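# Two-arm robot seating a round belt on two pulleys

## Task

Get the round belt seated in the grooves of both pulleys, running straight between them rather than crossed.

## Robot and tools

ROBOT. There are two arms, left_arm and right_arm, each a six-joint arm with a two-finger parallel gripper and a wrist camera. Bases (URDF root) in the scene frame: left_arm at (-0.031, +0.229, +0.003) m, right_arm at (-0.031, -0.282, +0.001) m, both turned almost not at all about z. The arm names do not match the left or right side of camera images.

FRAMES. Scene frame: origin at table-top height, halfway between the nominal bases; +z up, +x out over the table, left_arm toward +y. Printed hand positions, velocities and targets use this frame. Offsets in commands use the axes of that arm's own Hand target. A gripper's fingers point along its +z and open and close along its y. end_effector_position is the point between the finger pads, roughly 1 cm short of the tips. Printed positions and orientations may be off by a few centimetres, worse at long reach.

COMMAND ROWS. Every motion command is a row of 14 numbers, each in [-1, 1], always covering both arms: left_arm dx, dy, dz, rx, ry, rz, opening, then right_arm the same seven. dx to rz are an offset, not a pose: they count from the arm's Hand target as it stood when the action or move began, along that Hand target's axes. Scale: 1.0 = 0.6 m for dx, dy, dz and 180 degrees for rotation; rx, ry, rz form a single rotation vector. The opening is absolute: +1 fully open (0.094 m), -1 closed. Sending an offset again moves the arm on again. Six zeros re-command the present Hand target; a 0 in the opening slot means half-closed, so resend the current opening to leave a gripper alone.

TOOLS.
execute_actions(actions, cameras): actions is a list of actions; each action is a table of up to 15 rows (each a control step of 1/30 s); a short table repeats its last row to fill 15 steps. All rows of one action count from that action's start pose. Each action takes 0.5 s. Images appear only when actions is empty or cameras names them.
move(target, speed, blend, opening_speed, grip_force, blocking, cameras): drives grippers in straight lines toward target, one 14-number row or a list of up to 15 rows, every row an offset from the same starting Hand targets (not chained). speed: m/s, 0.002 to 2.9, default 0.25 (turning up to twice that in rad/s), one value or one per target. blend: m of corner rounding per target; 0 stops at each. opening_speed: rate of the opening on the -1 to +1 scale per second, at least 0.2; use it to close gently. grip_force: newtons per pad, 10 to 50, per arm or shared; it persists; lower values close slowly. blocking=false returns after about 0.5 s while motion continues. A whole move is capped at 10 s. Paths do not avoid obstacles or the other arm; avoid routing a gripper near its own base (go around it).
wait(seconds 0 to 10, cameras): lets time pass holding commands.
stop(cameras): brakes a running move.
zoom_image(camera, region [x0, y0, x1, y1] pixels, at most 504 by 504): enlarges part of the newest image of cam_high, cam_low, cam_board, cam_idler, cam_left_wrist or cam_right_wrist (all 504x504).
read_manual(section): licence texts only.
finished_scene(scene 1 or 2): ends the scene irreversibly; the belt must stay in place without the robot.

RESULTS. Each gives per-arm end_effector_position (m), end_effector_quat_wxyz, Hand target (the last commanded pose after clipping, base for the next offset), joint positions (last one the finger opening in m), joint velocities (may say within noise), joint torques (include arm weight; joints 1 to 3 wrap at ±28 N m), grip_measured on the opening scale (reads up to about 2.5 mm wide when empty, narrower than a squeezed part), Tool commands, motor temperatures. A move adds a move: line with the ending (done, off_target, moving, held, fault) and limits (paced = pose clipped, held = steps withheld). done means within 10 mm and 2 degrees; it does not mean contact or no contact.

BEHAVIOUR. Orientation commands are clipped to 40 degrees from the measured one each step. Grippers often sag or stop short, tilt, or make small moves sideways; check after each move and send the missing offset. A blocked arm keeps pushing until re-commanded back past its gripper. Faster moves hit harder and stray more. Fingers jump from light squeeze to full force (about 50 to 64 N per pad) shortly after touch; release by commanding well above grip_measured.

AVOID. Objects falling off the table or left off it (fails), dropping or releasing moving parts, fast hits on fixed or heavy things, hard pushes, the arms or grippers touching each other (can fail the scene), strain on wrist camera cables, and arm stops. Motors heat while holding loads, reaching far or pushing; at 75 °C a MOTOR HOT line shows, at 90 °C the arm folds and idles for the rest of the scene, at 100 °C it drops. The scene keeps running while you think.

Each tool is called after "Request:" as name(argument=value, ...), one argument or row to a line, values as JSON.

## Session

Excellent.

Request:
execute_actions(
  actions=[],
)

Request:
zoom_image(
  camera="cam_board",
  region=[0, 0, 504, 504],
)

Request:
zoom_image(
  camera="cam_high",
  region=[200, 200, 420, 420],
)

Scene clock: 0.00 s.
left_arm: end_effector_position=(+0.3527, +0.2533, +0.0781) grip_measured=+1.000 end_effector_quat_wxyz=(+0.562, -0.057, +0.822, +0.073) | right_arm: end_effector_position=(+0.3585, -0.3109, +0.0719) grip_measured=+1.000 end_effector_quat_wxyz=(+0.534, +0.058, +0.843, -0.034)
Joint positions: left_arm=[-0.021 1.571 0.329 0.865 -0.22 -0.026 0.094] | right_arm=[-0.045 1.549 0.388 0.718 0.088 0.048 0.094]
Joint velocities: within noise
Joint torques (N m): no reading
Motor temperatures (°C): left_arm=[25 31 28 22 24 23 25] | right_arm=[24 31 27 24 25 22 23]
Heat: left arm: 31 °C; right arm: 31 °C.
Hand target: left_arm +0.3549, +0.2533, +0.0830; +0.567, -0.058, +0.818, +0.073 | right_arm +0.3615, -0.3110, +0.0783; +0.542, +0.059, +0.838, -0.033
Tool commands: left_gripper/opening=+1.0 right_gripper/opening=+1.0

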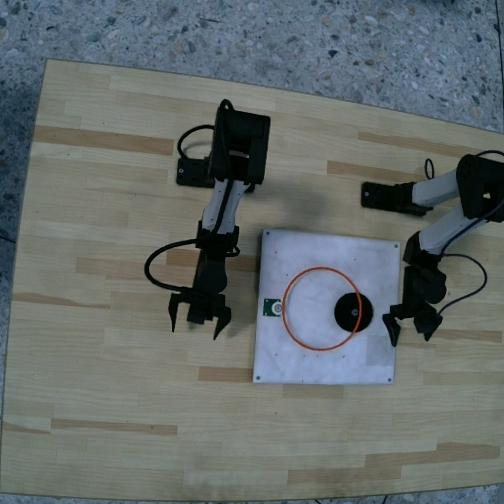

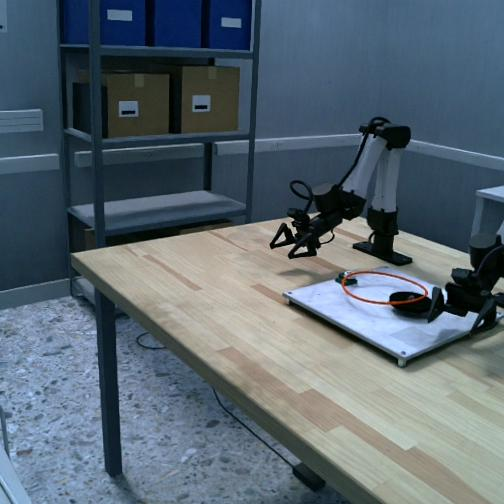

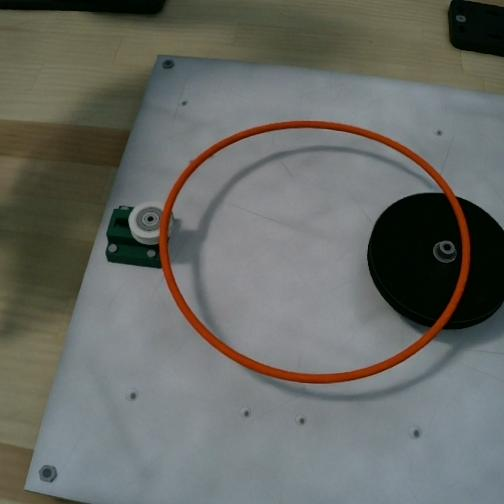

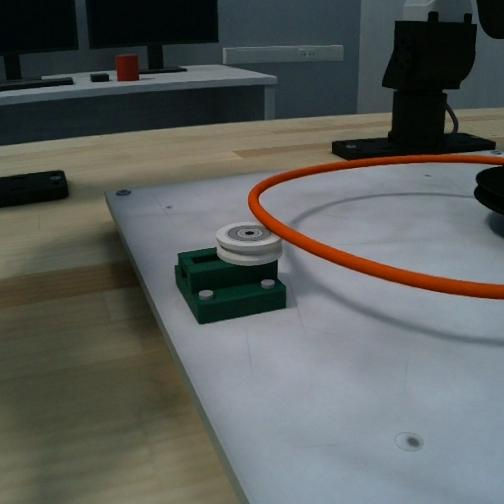

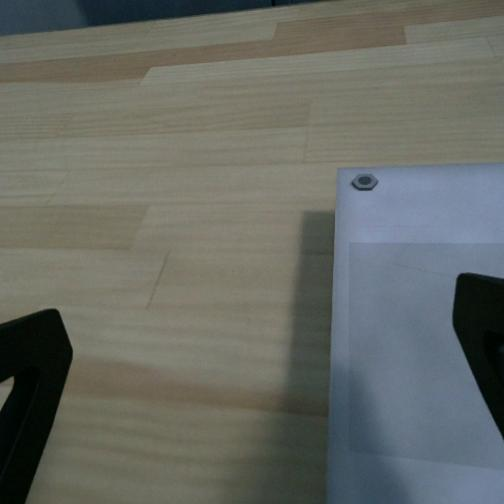

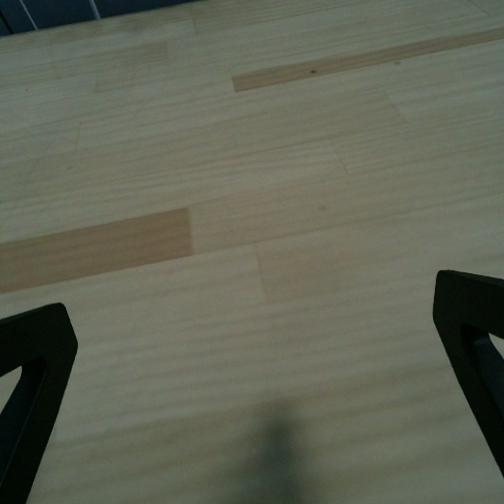

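Scaled by 1.000.

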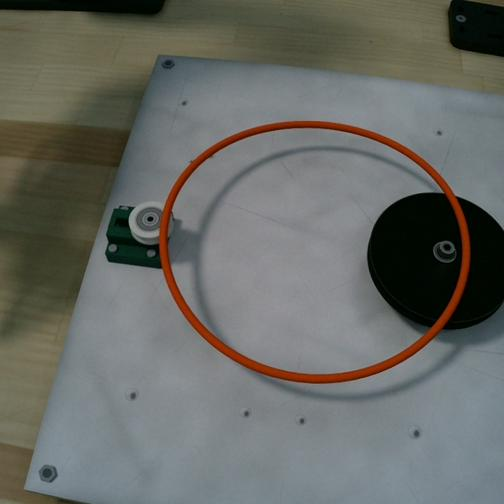

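Scaled by 2.291 from the camera's 504x504 image, which has a finer 720x720 frame.

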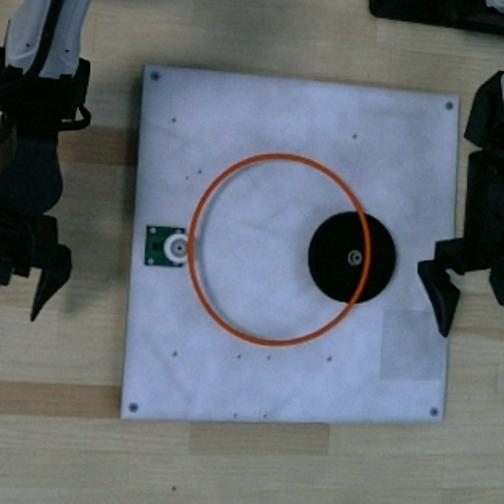

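Request:
move(
  target=[-0.055,-0.208,-0.135,0.052,0.334,0.035,-0.4,-0.036,0.323,-0.144,-0.025,0.3145,-0.037,-0.4],
  speed=0.3,
  cameras=["cam_left_wrist","cam_right_wrist","cam_low"],
)

Scene clock: 39.70 s.
left_arm: end_effector_position=(+0.3123, +0.1194, +0.1336) grip_measured=-0.398 end_effector_quat_wxyz=(+0.083, +0.004, +0.997, +0.004) | right_arm: end_effector_position=(+0.3150, -0.1146, +0.1302) grip_measured=-0.398 end_effector_quat_wxyz=(+0.076, -0.003, +0.997, -0.008)
Joint positions: left_arm=[-0.324 1.762 1.534 -1.188 -0.062 -0.326 0.028] | right_arm=[0.478 1.881 1.677 -1.239 0.085 0.478 0.028]
Joint torques (N m): left_arm=[-0.49 -6.45 8.87 0.53 -0.07 -0.21] | right_arm=[0.28 -10.8 9.06 0.61 -0.08 0]
Motor temperatures (°C): left_arm=[25 34 32 32 24 23 25] | right_arm=[24 36 30 31 25 22 23]
Heat: left arm: 34 °C; right arm: 36 °C.
Hand target: left_arm +0.3141, +0.1160, +0.1351; +0.080, +0.001, +0.997, +0.000 | right_arm +0.3181, -0.1099, +0.1350; +0.079, +0.000, +0.997, +0.000
Off the commanded pose: left_arm 0.004 m, 1 deg | right_arm 0.007 m, 1 deg.
move: done
Images, in order (width x height): cam_low 504x504, cam_left_wrist 504x504, cam_right_wrist 504x504.

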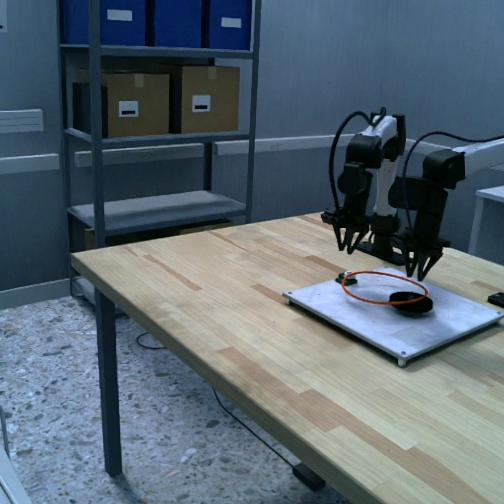

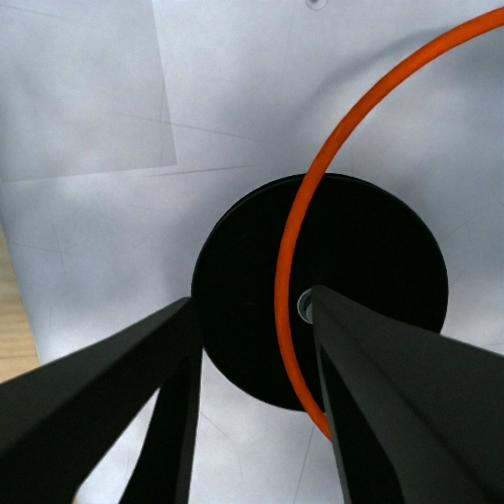

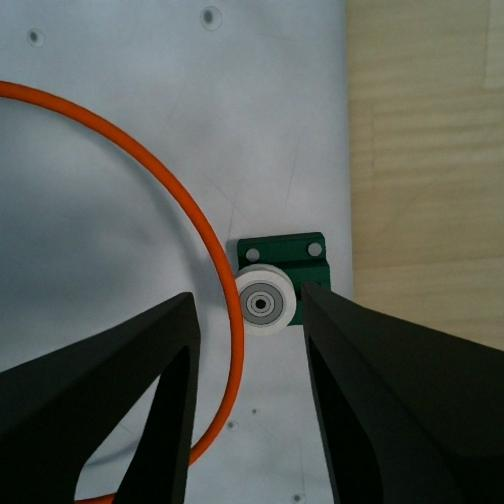

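Request:
move(
  target=[0.0035,-0.019,0.084,0,0,0.11,-0.5,-0.011,0.03,0.086,0,0,-0.11,-0.5],
  speed=0.15,
  cameras=["cam_left_wrist","cam_right_wrist"],
)

Scene clock: 76.10 s.
left_arm: end_effector_position=(+0.3182, +0.1083, +0.0904) grip_measured=-0.498 end_effector_quat_wxyz=(+0.078, +0.164, +0.983, +0.016) | right_arm: end_effector_position=(+0.3329, -0.0959, +0.0891) grip_measured=-0.498 end_effector_quat_wxyz=(+0.078, -0.165, +0.983, -0.017)
Joint positions: left_arm=[-0.347 1.815 1.428 -1.037 -0.062 -0.027 0.024] | right_arm=[0.498 1.976 1.644 -1.104 0.085 0.172 0.024]
Joint torques (N m): left_arm=[-0.75 -7.1 6.05 0.82 -0.09 0.01] | right_arm=[0.76 -12.19 5.38 0.8 -0.08 -0.13]
Motor temperatures (°C): left_arm=[25 36 36 27 24 23 25] | right_arm=[24 41 34 27 25 22 23]
Heat: left arm: 36 °C; right arm: 41 °C.
Hand target: left_arm +0.3201, +0.1046, +0.0850; +0.079, +0.172, +0.982, +0.014 | right_arm +0.3329, -0.0920, +0.0851; +0.078, -0.171, +0.982, -0.014
Off the commanded pose: left_arm 0.007 m, 1 deg | right_arm 0.006 m, 1 deg.
move: done
Images, in order (width x height): cam_left_wrist 504x504, cam_right_wrist 504x504.

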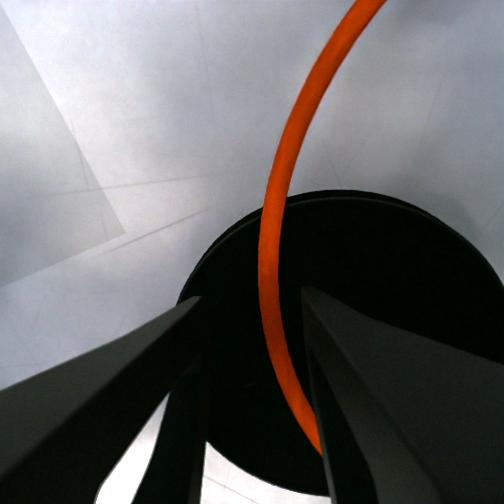

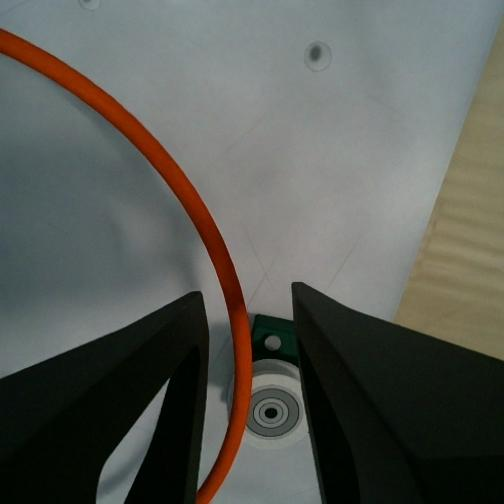

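Request:
move(
  target=[0.0045,-0.0016,0.03,0,0,0,-0.5,0.0055,-0.002,0.036,0,0,0,-0.5],
  speed=0.06,
  cameras=["cam_left_wrist","cam_right_wrist","cam_idler","cam_low"],
)

Request:
zoom_image(
  camera="cam_low",
  region=[320, 250, 450, 340],
)

Scene clock: 85.77 s.
left_arm: end_effector_position=(+0.3182, +0.1083, +0.0721) grip_measured=-0.498 end_effector_quat_wxyz=(+0.078, +0.165, +0.983, +0.016) | right_arm: end_effector_position=(+0.3326, -0.0960, +0.0673) grip_measured=-0.498 end_effector_quat_wxyz=(+0.078, -0.168, +0.983, -0.018)
Joint positions: left_arm=[-0.347 1.828 1.371 -0.968 -0.062 -0.026 0.024] | right_arm=[0.498 1.986 1.571 -1.021 0.085 0.165 0.024]
Joint torques (N m): left_arm=[-0.76 -7.01 5.96 0.83 -0.07 0.02] | right_arm=[0.27 -12.26 5.57 0.81 -0.03 -0.1]
Heat: left arm: 38 °C; right arm: 43 °C.
Hand target: left_arm +0.3201, +0.1047, +0.0667; +0.079, +0.172, +0.982, +0.014 | right_arm +0.3337, -0.0942, +0.0634; +0.078, -0.171, +0.982, -0.014
Off the commanded pose: left_arm 0.007 m, 1 deg | right_arm 0.004 m, 1 deg.
move: done
Images, in order (width x height): cam_low 504x504, cam_idler 504x504, cam_left_wrist 504x504, cam_right_wrist 504x504.

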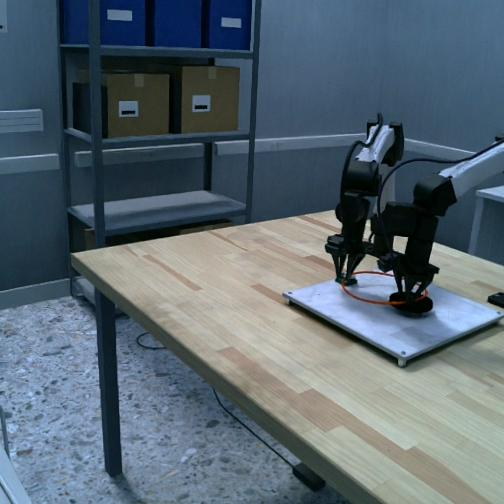

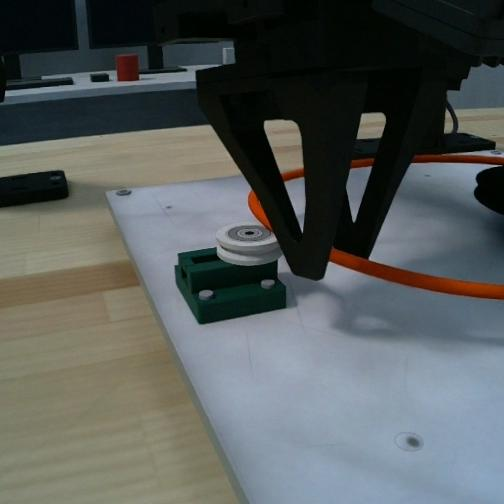

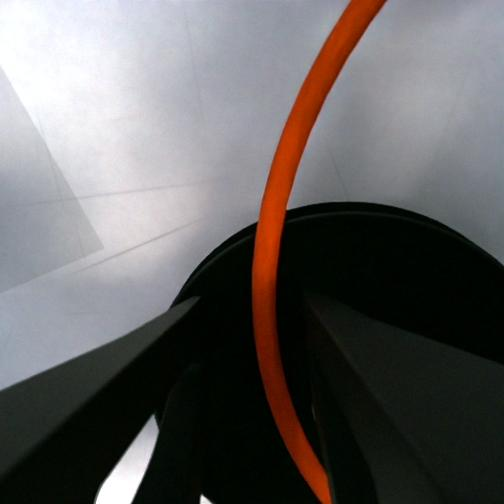

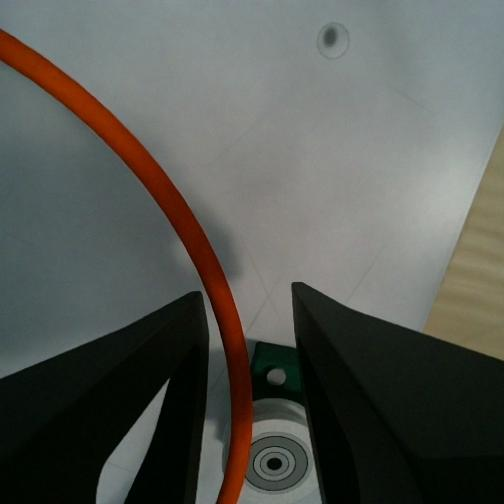

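Scaled by 3.877 from the camera's 504x504 image, which has a finer 720x720 frame.

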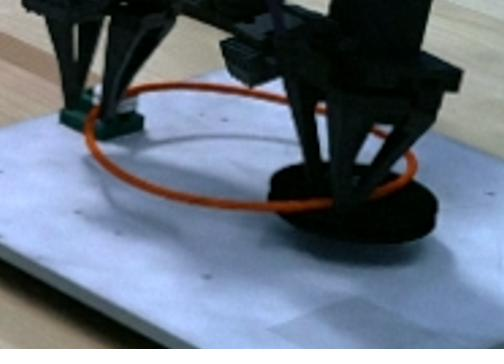

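Request:
move(
  target=[
    [0,0,0.0035,0,0,0,-0.5,0,-0.004,0.001,0,0,0,-0.5],
    [0,0,0.0035,0,0,0,-1,0,-0.004,0.001,0,0,0,-1],
  ],
  speed=0.04,
  opening_speed=0.5,
  cameras=["cam_left_wrist","cam_right_wrist","cam_idler","cam_low"],
)

Request:
zoom_image(
  camera="cam_low",
  region=[320, 250, 450, 340],
)

Scene clock: 94.60 s.
left_arm: end_effector_position=(+0.3204, +0.1067, +0.0725) grip_measured=-0.915 end_effector_quat_wxyz=(+0.083, +0.166, +0.983, +0.015) | right_arm: end_effector_position=(+0.3333, -0.0952, +0.0674) grip_measured=-0.905 end_effector_quat_wxyz=(+0.079, -0.172, +0.982, -0.016)
Joint positions: left_arm=[-0.349 1.828 1.371 -0.957 -0.061 -0.024 0.004] | right_arm=[0.498 1.986 1.571 -1.017 0.083 0.157 0.004]
Joint torques (N m): left_arm=[-0.47 -6.83 5.57 0.81 -0.07 0] | right_arm=[-0.57 -12.3 5.2 0.8 -0.03 -0.1]
Heat: left arm: 38 °C; right arm: 45 °C.
Hand target: left_arm +0.3204, +0.1046, +0.0646; +0.079, +0.172, +0.982, +0.014 | right_arm +0.3345, -0.0964, +0.0630; +0.078, -0.171, +0.982, -0.014
Off the commanded pose: left_arm 0.008 m, 1 deg | right_arm 0.005 m, 0 deg.
move: done
Images, in order (width x height): cam_low 504x504, cam_idler 504x504, cam_left_wrist 504x504, cam_right_wrist 504x504.

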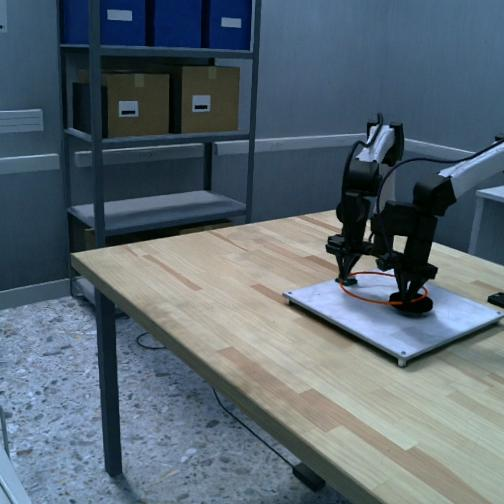

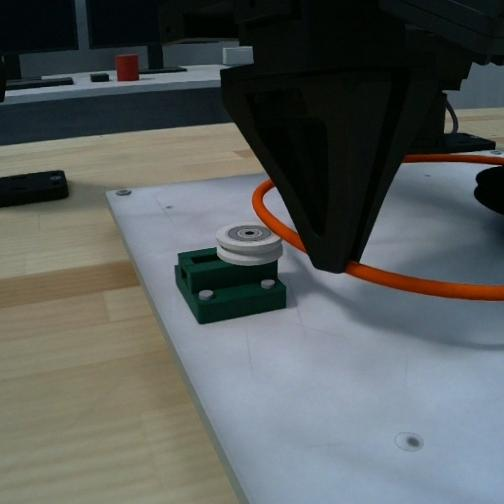

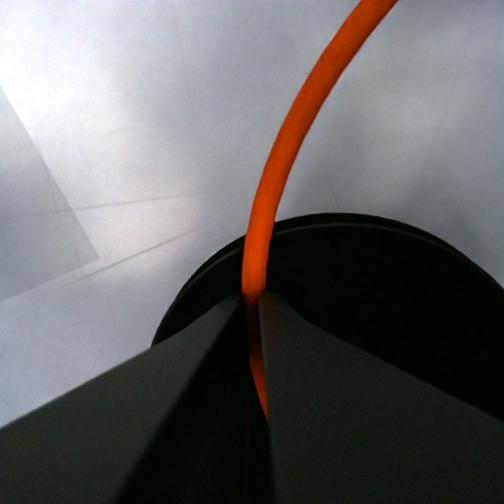

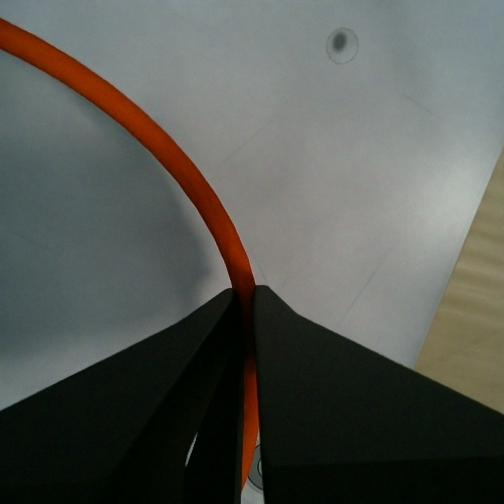

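Scaled by 3.877 from the camera's 504x504 image, which has a finer 720x720 frame.

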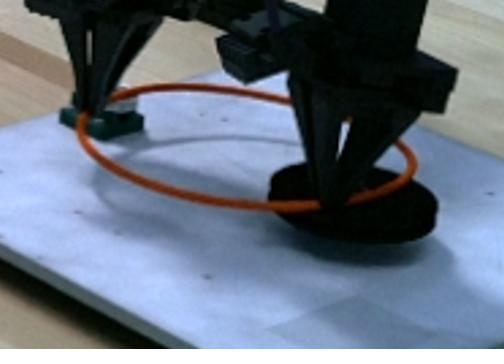

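Request:
move(
  target=[
    [-0.011,0.004,-0.074,0,0,0,-1,-0.0117,-0.004,-0.077,0,0,0,-1],
    [0.0235,0.09,-0.074,0,0,0.03,-1,-0.041,0.077,-0.077,0,0,0,-1],
  ],
  speed=0.12,
  blend=[0.01,0],
  cameras=["cam_left_wrist","cam_board","cam_low"],
)

Request:
zoom_image(
  camera="cam_low",
  region=[320, 250, 450, 340],
)

Scene clock: 121.23 s.
left_arm: end_effector_position=(+0.3227, +0.1597, +0.1006) grip_measured=-0.917 end_effector_quat_wxyz=(+0.071, +0.214, +0.974, +0.020) | right_arm: end_effector_position=(+0.3300, -0.0456, +0.1043) grip_measured=-0.906 end_effector_quat_wxyz=(+0.071, -0.177, +0.982, -0.013)
Joint positions: left_arm=[-0.198 1.78 1.428 -1.076 -0.039 0.222 0.004] | right_arm=[0.602 2.085 1.867 -1.233 0.083 0.251 0.004]
Joint torques (N m): left_arm=[-0.02 -10.39 5.98 0.5 -0.05 0.02] | right_arm=[0.02 -13.23 8.99 0.59 0.14 0.03]
Motor temperatures (°C): left_arm=[25 39 35 26 24 23 27] | right_arm=[24 48 32 27 25 22 24]
Heat: left arm: 39 °C; right arm: 48 °C.
Hand target: left_arm +0.3185, +0.1602, +0.1094; +0.078, +0.218, +0.973, +0.017 | right_arm +0.3346, -0.0447, +0.1096; +0.078, -0.171, +0.982, -0.014
Off the commanded pose: left_arm 0.010 m, 1 deg | right_arm 0.007 m, 1 deg.
move: done
Images, in order (width x height): cam_low 504x504, cam_board 504x504, cam_left_wrist 504x504.

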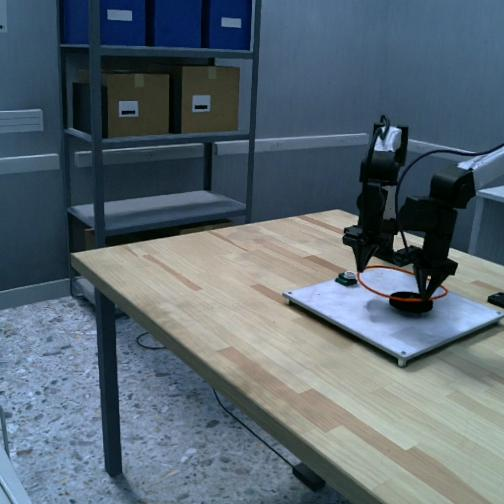

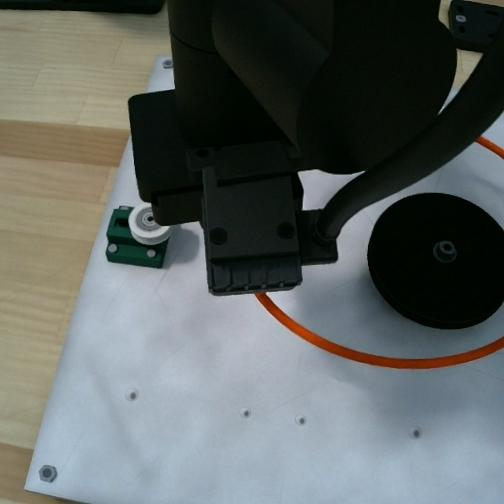

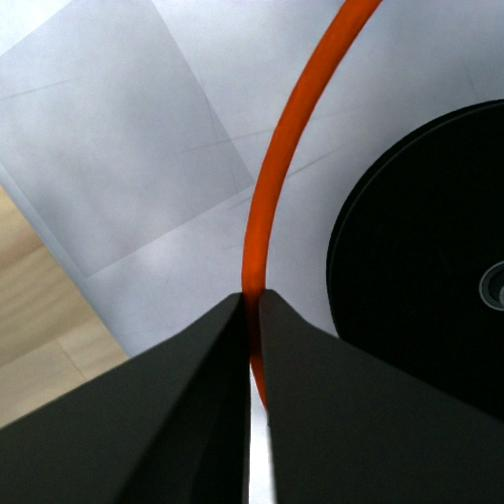

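Scaled by 3.877 from the camera's 504x504 image, which has a finer 720x720 frame.

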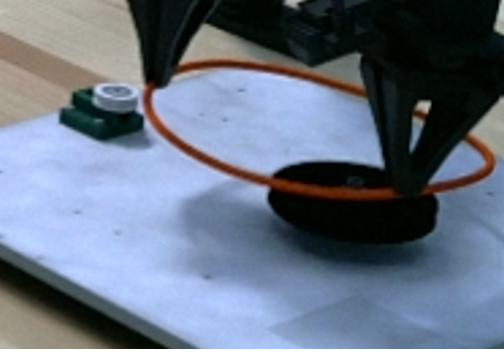

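Request:
move(
  target=[0.015,0,0.084,0,0,0,-1,0.0124,0.0045,0.082,0,0,0,-1],
  speed=0.1,
  cameras=["cam_left_wrist","cam_board","cam_low","cam_idler"],
)

Request:
zoom_image(
  camera="cam_low",
  region=[340, 250, 470, 340],
)

Request:
zoom_image(
  camera="cam_left_wrist",
  region=[200, 0, 504, 304],
)

Scene clock: 133.57 s.
left_arm: end_effector_position=(+0.3158, +0.1623, +0.0599) grip_measured=-0.917 end_effector_quat_wxyz=(+0.073, +0.217, +0.973, +0.018) | right_arm: end_effector_position=(+0.3322, -0.0440, +0.0623) grip_measured=-0.906 end_effector_quat_wxyz=(+0.074, -0.177, +0.981, -0.011)
Joint positions: left_arm=[-0.192 1.779 1.261 -0.906 -0.033 0.234 0.004] | right_arm=[0.602 2.101 1.723 -1.068 0.083 0.251 0.004]
Joint torques (N m): left_arm=[0.58 -7.56 5.75 0.78 -0.07 0.01] | right_arm=[-0.08 -13.57 5.6 0.79 0.14 0.1]
Motor temperatures (°C): left_arm=[25 44 35 26 24 23 27] | right_arm=[24 48 33 27 25 22 25]
Heat: left arm: 44 °C; right arm: 48 °C.
Hand target: left_arm +0.3184, +0.1641, +0.0583; +0.078, +0.218, +0.973, +0.017 | right_arm +0.3346, -0.0446, +0.0599; +0.078, -0.171, +0.982, -0.014
Off the commanded pose: left_arm 0.004 m, 1 deg | right_arm 0.003 m, 1 deg.
move: done
Images, in order (width x height): cam_low 504x504, cam_board 504x504, cam_idler 504x504, cam_left_wrist 504x504.

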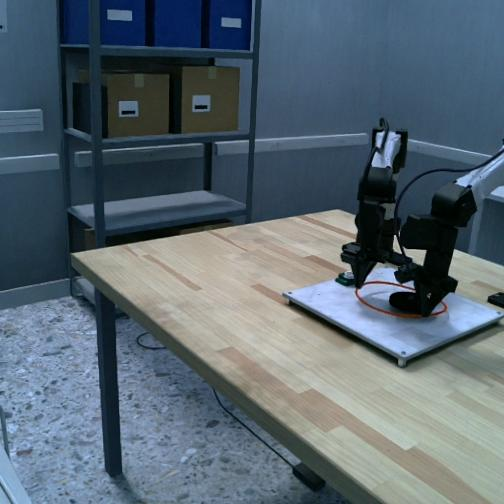

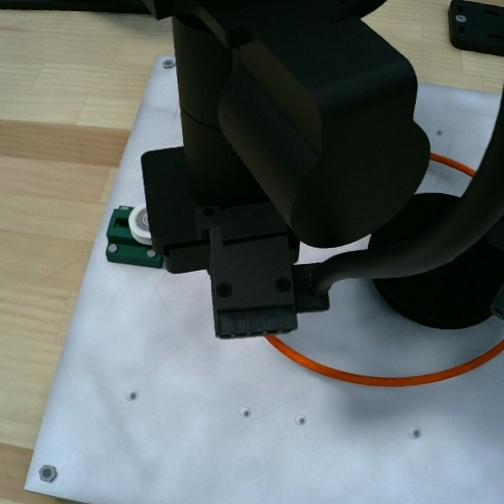

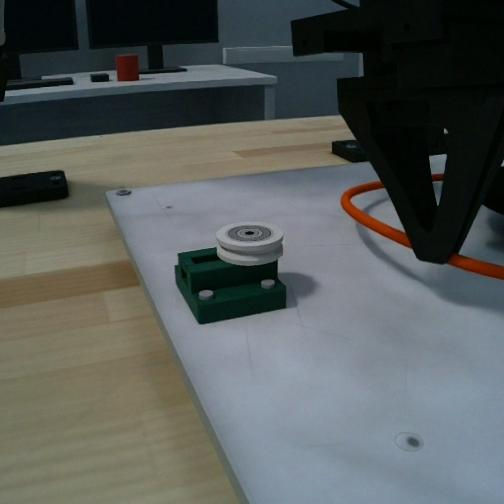

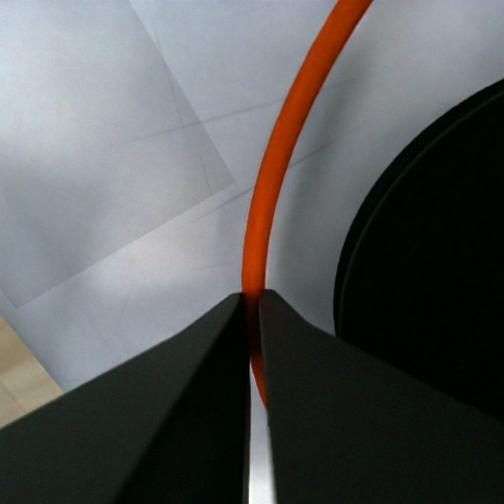

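Scaled by 3.877 from the camera's 504x504 image, which has a finer 720x720 frame.

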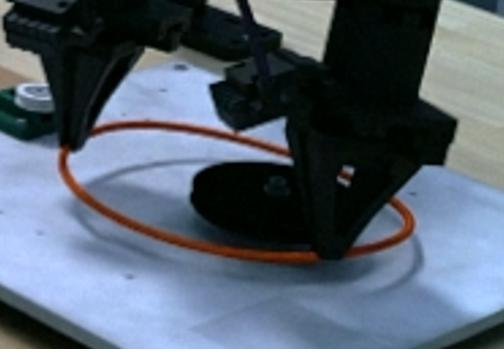

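Scaled by 1.658 from the camera's 504x504 image, which has a finer 720x720 frame.

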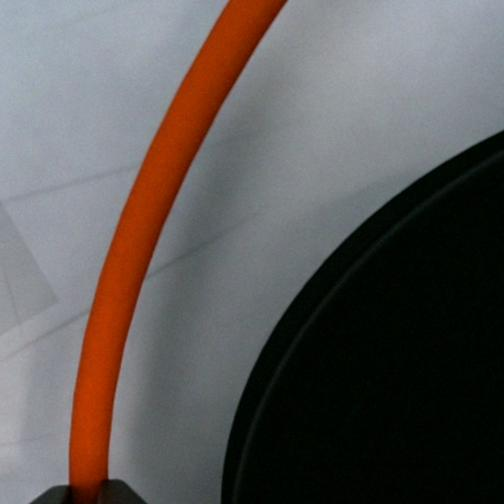

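Request:
move(
  target=[-0.001,0,-0.0066,0,0,0,-1,0.064,-0.055,-0.0066,0,0,0.07,-1],
  speed=0.1,
  cameras=["cam_left_wrist","cam_board","cam_low","cam_idler"],
)

Request:
zoom_image(
  camera="cam_low",
  region=[340, 250, 470, 340],
)

Request:
zoom_image(
  camera="cam_left_wrist",
  region=[200, 0, 504, 304],
)

Scene clock: 146.13 s.
left_arm: end_effector_position=(+0.3141, +0.1542, +0.0598) grip_measured=-0.917 end_effector_quat_wxyz=(+0.074, +0.221, +0.973, -0.006) | right_arm: end_effector_position=(+0.3086, -0.0730, +0.0511) grip_measured=-0.906 end_effector_quat_wxyz=(+0.072, -0.082, +0.994, +0.010)
Joint positions: left_arm=[-0.192 1.779 1.261 -0.906 0.014 0.238 0.004] | right_arm=[0.563 1.962 1.472 -0.944 0.051 0.406 0.004]
Joint torques (N m): left_arm=[0.47 -7.8 6.93 0.62 -0.51 -0.06] | right_arm=[-1.63 -15.76 5.08 0.49 0.38 0.11]
Heat: left arm: 43 °C; right arm: 48 °C.
Hand target: left_arm +0.3182, +0.1638, +0.0622; +0.078, +0.218, +0.973, +0.017 | right_arm +0.3092, -0.0887, +0.0598; +0.079, -0.063, +0.995, -0.005
Off the commanded pose: left_arm 0.011 m, 3 deg | right_arm 0.018 m, 3 deg.
move: off_target (left_arm, right_arm)
Images, in order (width x height): cam_low 504x504, cam_board 504x504, cam_idler 504x504, cam_left_wrist 504x504.

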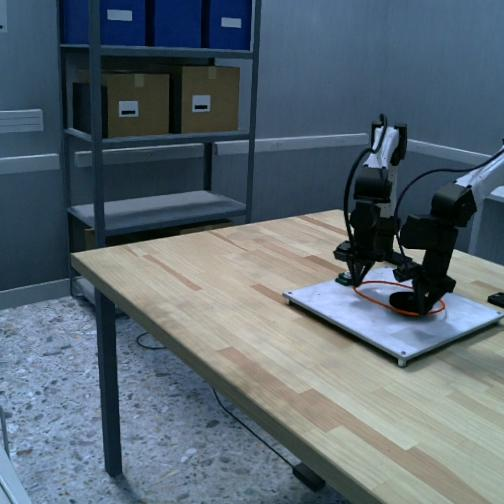

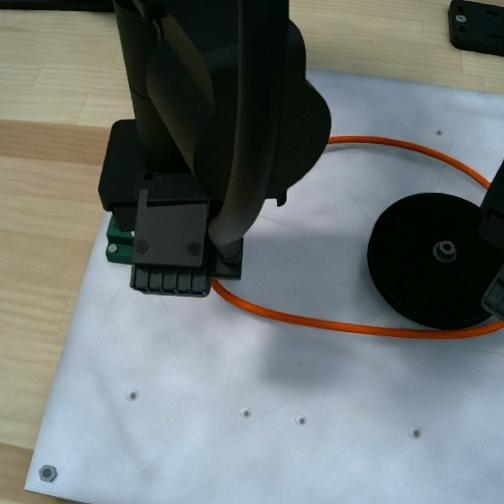

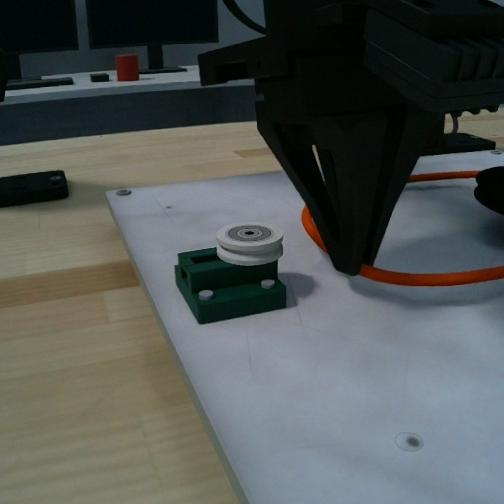

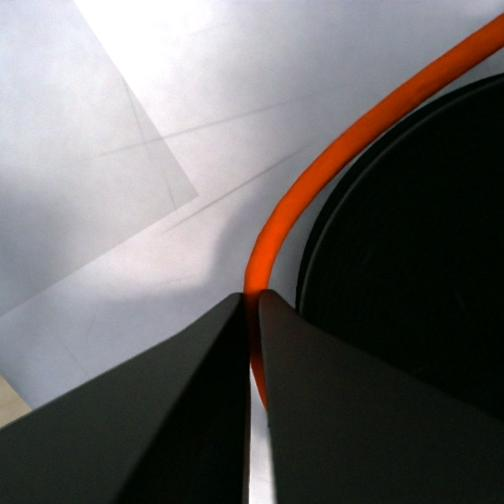

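Scaled by 3.877 from the camera's 504x504 image, which has a finer 720x720 frame.

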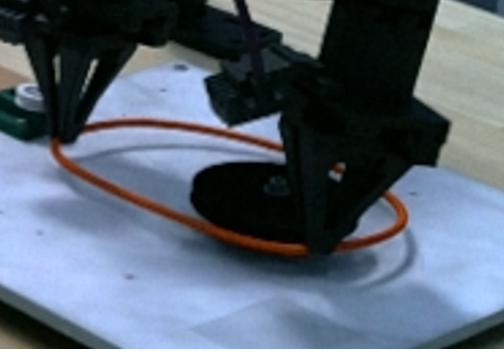

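Scaled by 1.658 from the camera's 504x504 image, which has a finer 720x720 frame.

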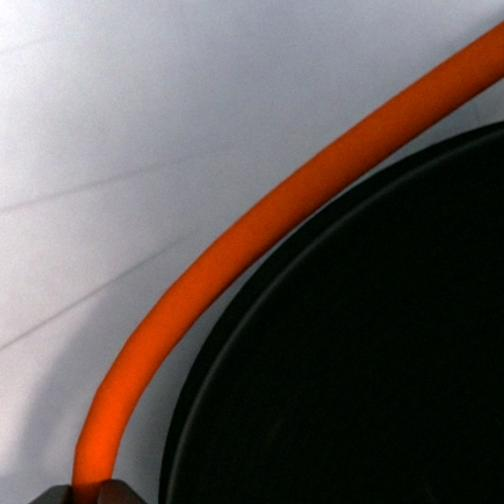

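Request:
move(
  target=[
    [0,0,-0.008,0,0,0,-1,0,0,-0.012,0,0,0,-1],
    [0,0,-0.008,0,0,0,-0.68,0,0,-0.012,0,0,0,-1],
  ],
  speed=0.06,
  opening_speed=0.6,
  cameras=["cam_left_wrist","cam_low"],
)

Request:
zoom_image(
  camera="cam_low",
  region=[340, 250, 470, 340],
)

Request:
zoom_image(
  camera="cam_left_wrist",
  region=[200, 100, 504, 404],
)

Scene clock: 160.37 s.
left_arm: end_effector_position=(+0.3141, +0.1605, +0.0597) grip_measured=-0.682 end_effector_quat_wxyz=(+0.071, +0.219, +0.973, +0.010) | right_arm: end_effector_position=(+0.3057, -0.0864, +0.0531) grip_measured=-0.906 end_effector_quat_wxyz=(+0.063, -0.069, +0.996, -0.007)
Joint positions: left_arm=[-0.191 1.779 1.261 -0.911 -0.019 0.238 0.015] | right_arm=[0.548 1.954 1.472 -0.985 0.072 0.416 0.004]
Joint torques (N m): left_arm=[0.25 -8.42 7.86 0.51 -0.2 -0.07] | right_arm=[-0.18 -16.09 6.32 0.58 0.14 0.01]
Heat: left arm: 42 °C; right arm: 51 °C.
Hand target: left_arm +0.3174, +0.1638, +0.0670; +0.078, +0.218, +0.973, +0.017 | right_arm +0.3082, -0.0888, +0.0669; +0.079, -0.062, +0.995, -0.005
Off the commanded pose: left_arm 0.009 m, 1 deg | right_arm 0.014 m, 2 deg.
move: off_target (right_arm); target 2's new opening was sent with left_arm's hand 0.012 m and 3 deg from that target
Images, in order (width x height): cam_low 504x504, cam_left_wrist 504x504.

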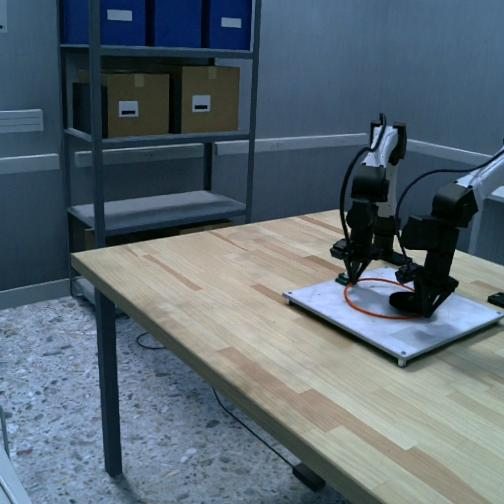

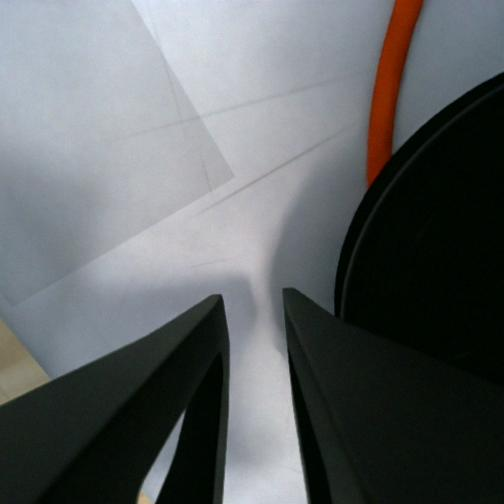

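Scaled by 3.877 from the camera's 504x504 image, which has a finer 720x720 frame.

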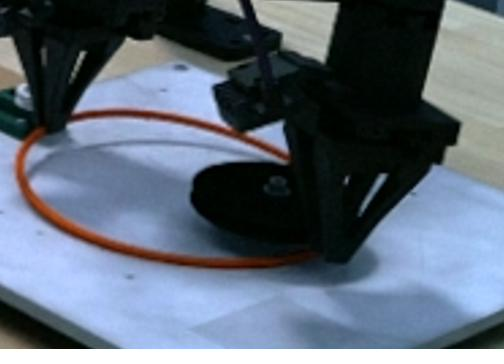

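Scaled by 1.658 from the camera's 504x504 image, which has a finer 720x720 frame.

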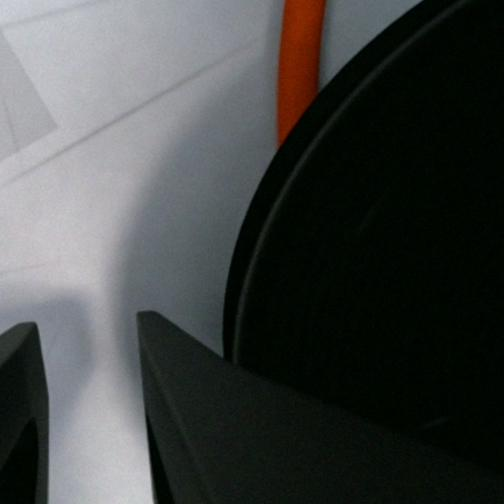

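Request:
move(
  target=[
    [-0.01,0.0045,-0.07,0,0,0,-0.5,0,0,0,0,0,0,-1],
    [-0.01,0.0045,-0.07,0,0,0,-0.5,-0.009,0.079,0.008,0,0,0,-1],
  ],
  speed=0.12,
  cameras=["cam_left_wrist","cam_low","cam_board"],
)

Request:
zoom_image(
  camera="cam_low",
  region=[340, 250, 470, 340],
)

Scene clock: 174.80 s.
left_arm: end_effector_position=(+0.3133, +0.1608, +0.0948) grip_measured=-0.502 end_effector_quat_wxyz=(+0.060, +0.219, +0.974, +0.011) | right_arm: end_effector_position=(+0.3015, -0.0436, +0.0557) grip_measured=-0.906 end_effector_quat_wxyz=(+0.068, -0.068, +0.995, -0.005)
Joint positions: left_arm=[-0.191 1.767 1.392 -1.075 -0.019 0.238 0.023] | right_arm=[0.647 2.022 1.58 -1.02 0.085 0.517 0.004]
Joint torques (N m): left_arm=[0.21 -9.83 8.47 0.46 -0.19 -0.07] | right_arm=[0.18 -12.53 9.1 0.53 0.18 0.01]
Motor temperatures (°C): left_arm=[25 42 37 26 24 23 27] | right_arm=[24 55 32 27 25 22 25]
Heat: left arm: 42 °C; right arm: 55 °C.
Hand target: left_arm +0.3174, +0.1637, +0.1095; +0.078, +0.218, +0.973, +0.017 | right_arm +0.3083, -0.0410, +0.0620; +0.079, -0.063, +0.995, -0.005
Off the commanded pose: left_arm 0.015 m, 2 deg | right_arm 0.010 m, 1 deg.
move: off_target (left_arm)
Images, in order (width x height): cam_low 504x504, cam_board 504x504, cam_left_wrist 504x504.

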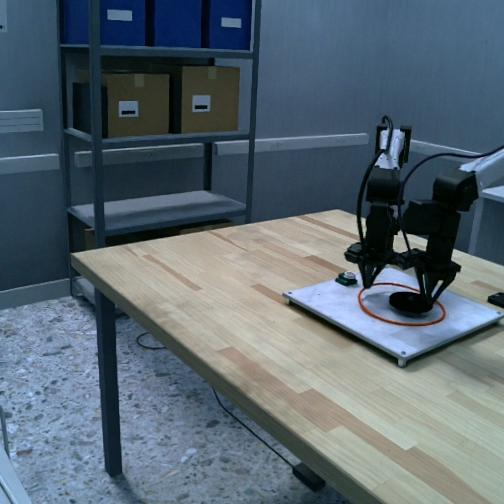

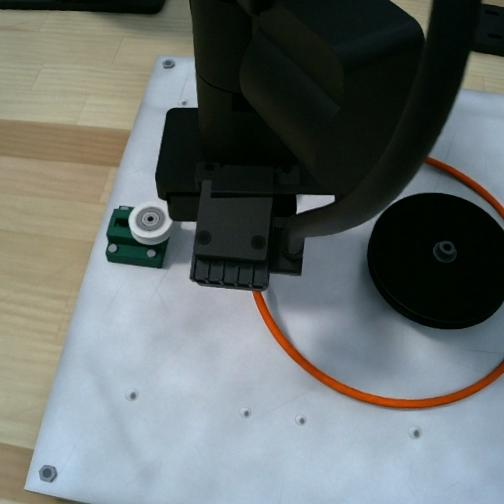

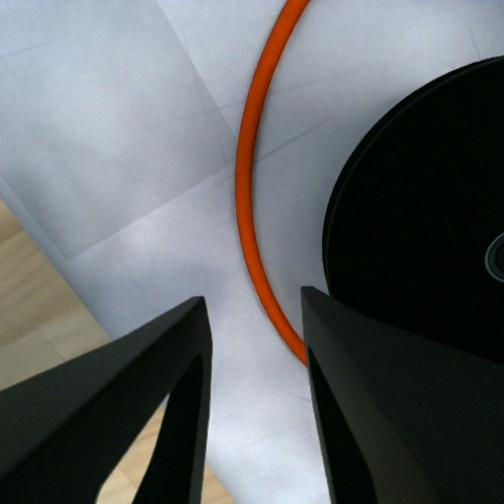

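Scaled by 3.877 from the camera's 504x504 image, which has a finer 720x720 frame.

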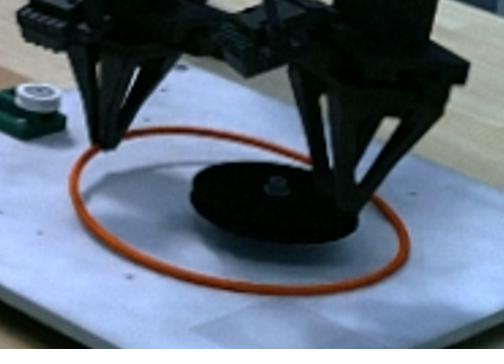

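Request:
move(
  target=[-0.001,0.004,0.083,0,0,0,-0.6,0,0,0,0,0,0,-1],
  speed=0.12,
  cameras=["cam_left_wrist"],
)

Scene clock: 199.00 s.
left_arm: end_effector_position=(+0.3225, +0.1627, +0.0643) grip_measured=-0.598 end_effector_quat_wxyz=(+0.074, +0.216, +0.974, +0.011) | right_arm: end_effector_position=(+0.3014, -0.0437, +0.0557) grip_measured=-0.906 end_effector_quat_wxyz=(+0.068, -0.068, +0.995, -0.005)
Joint positions: left_arm=[-0.18 1.797 1.301 -0.926 -0.019 0.243 0.019] | right_arm=[0.647 2.022 1.58 -1.02 0.085 0.518 0.004]
Joint torques (N m): left_arm=[0.35 -6.98 6.09 0.84 -0.19 0.03] | right_arm=[0.23 -12.6 9.36 0.55 0.17 0.03]
Motor temperatures (°C): left_arm=[25 44 37 26 24 23 26] | right_arm=[24 50 33 26 25 22 26]
Heat: left arm: 44 °C; right arm: 50 °C.
Hand target: left_arm +0.3269, +0.1656, +0.0607; +0.078, +0.218, +0.973, +0.017 | right_arm +0.3083, -0.0409, +0.0620; +0.079, -0.063, +0.995, -0.005
Off the commanded pose: left_arm 0.006 m, 1 deg | right_arm 0.010 m, 1 deg.
move: done
Images, in order (width x height): cam_left_wrist 504x504.

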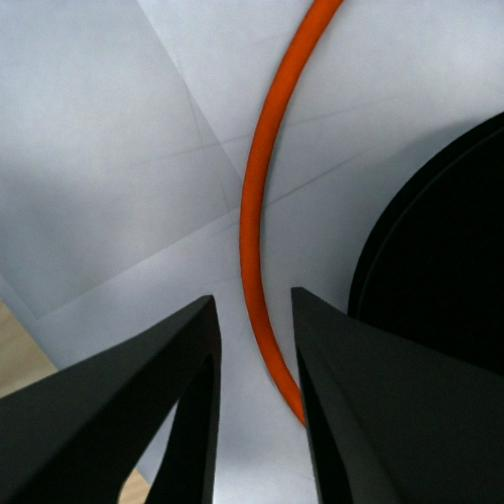

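Request:
move(
  target=[
    [0.0065,-0.003,0.0445,0,0,0,-0.6,0,0,0,0,0,0,-1],
    [0.0065,-0.003,0.0445,0,0,0,-1,0,0,0,0,0,0,-1],
  ],
  speed=0.07,
  cameras=["cam_left_wrist"],
)

Scene clock: 205.27 s.
left_arm: end_effector_position=(+0.3249, +0.1623, +0.0411) grip_measured=-0.925 end_effector_quat_wxyz=(+0.079, +0.216, +0.973, +0.012) | right_arm: end_effector_position=(+0.3013, -0.0438, +0.0557) grip_measured=-0.906 end_effector_quat_wxyz=(+0.068, -0.068, +0.995, -0.006)
Joint positions: left_arm=[-0.18 1.822 1.235 -0.824 -0.02 0.243 0.004] | right_arm=[0.647 2.022 1.58 -1.021 0.085 0.518 0.004]
Joint torques (N m): left_arm=[0.38 -6.53 5.38 0.86 -0.19 0.02] | right_arm=[0.14 -12.64 9.11 0.59 0.17 0.03]
Heat: left arm: 44 °C; right arm: 50 °C.
Hand target: left_arm +0.3268, +0.1657, +0.0335; +0.078, +0.218, +0.973, +0.017 | right_arm +0.3083, -0.0410, +0.0620; +0.079, -0.063, +0.995, -0.005
Off the commanded pose: left_arm 0.008 m, 1 deg | right_arm 0.010 m, 1 deg.
move: done
Images, in order (width x height): cam_left_wrist 504x504.

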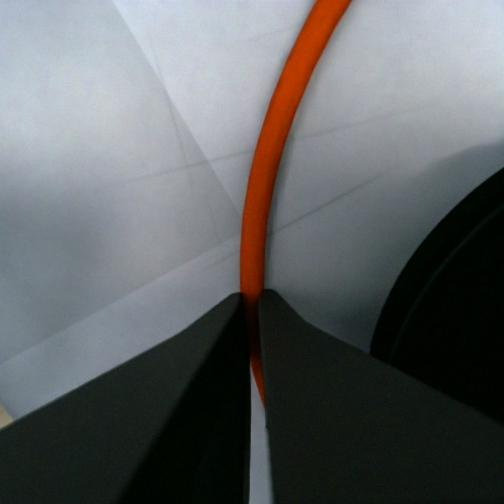

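Request:
move(
  target=[-0.0113,0.0052,-0.0765,0,0,0,-1,-0.004,0.0005,-0.026,0,0,0,-1],
  speed=0.1,
  cameras=["cam_left_wrist","cam_low"],
)

Request:
zoom_image(
  camera="cam_low",
  region=[340, 250, 470, 340],
)

Scene clock: 212.30 s.
left_arm: end_effector_position=(+0.3209, +0.1631, +0.0635) grip_measured=-0.925 end_effector_quat_wxyz=(+0.058, +0.217, +0.975, +0.011) | right_arm: end_effector_position=(+0.3022, -0.0433, +0.0689) grip_measured=-0.906 end_effector_quat_wxyz=(+0.066, -0.067, +0.996, -0.007)
Joint positions: left_arm=[-0.18 1.82 1.332 -0.967 -0.02 0.243 0.004] | right_arm=[0.647 2.022 1.633 -1.08 0.086 0.519 0.004]
Joint torques (N m): left_arm=[0.25 -10.54 8.47 0.45 -0.21 0] | right_arm=[0.1 -13.23 8.92 0.55 0.23 0.07]
Heat: left arm: 44 °C; right arm: 49 °C.
Hand target: left_arm +0.3269, +0.1657, +0.0801; +0.078, +0.218, +0.973, +0.017 | right_arm +0.3082, -0.0404, +0.0777; +0.079, -0.063, +0.995, -0.005
Off the commanded pose: left_arm 0.018 m, 2 deg | right_arm 0.011 m, 2 deg.
move: off_target (left_arm, right_arm)
Images, in order (width x height): cam_low 504x504, cam_left_wrist 504x504.

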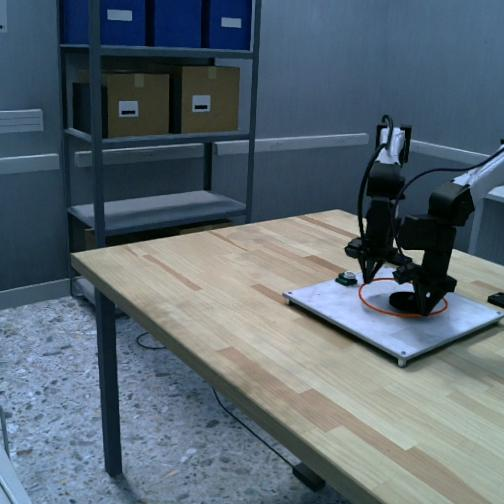

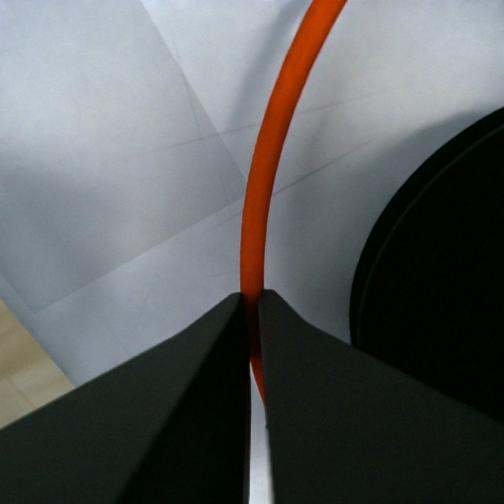

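Scaled by 3.877 from the camera's 504x504 image, which has a finer 720x720 frame.

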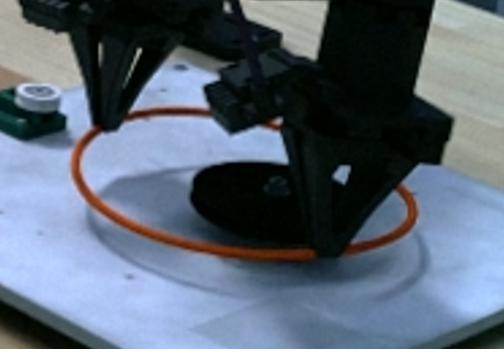

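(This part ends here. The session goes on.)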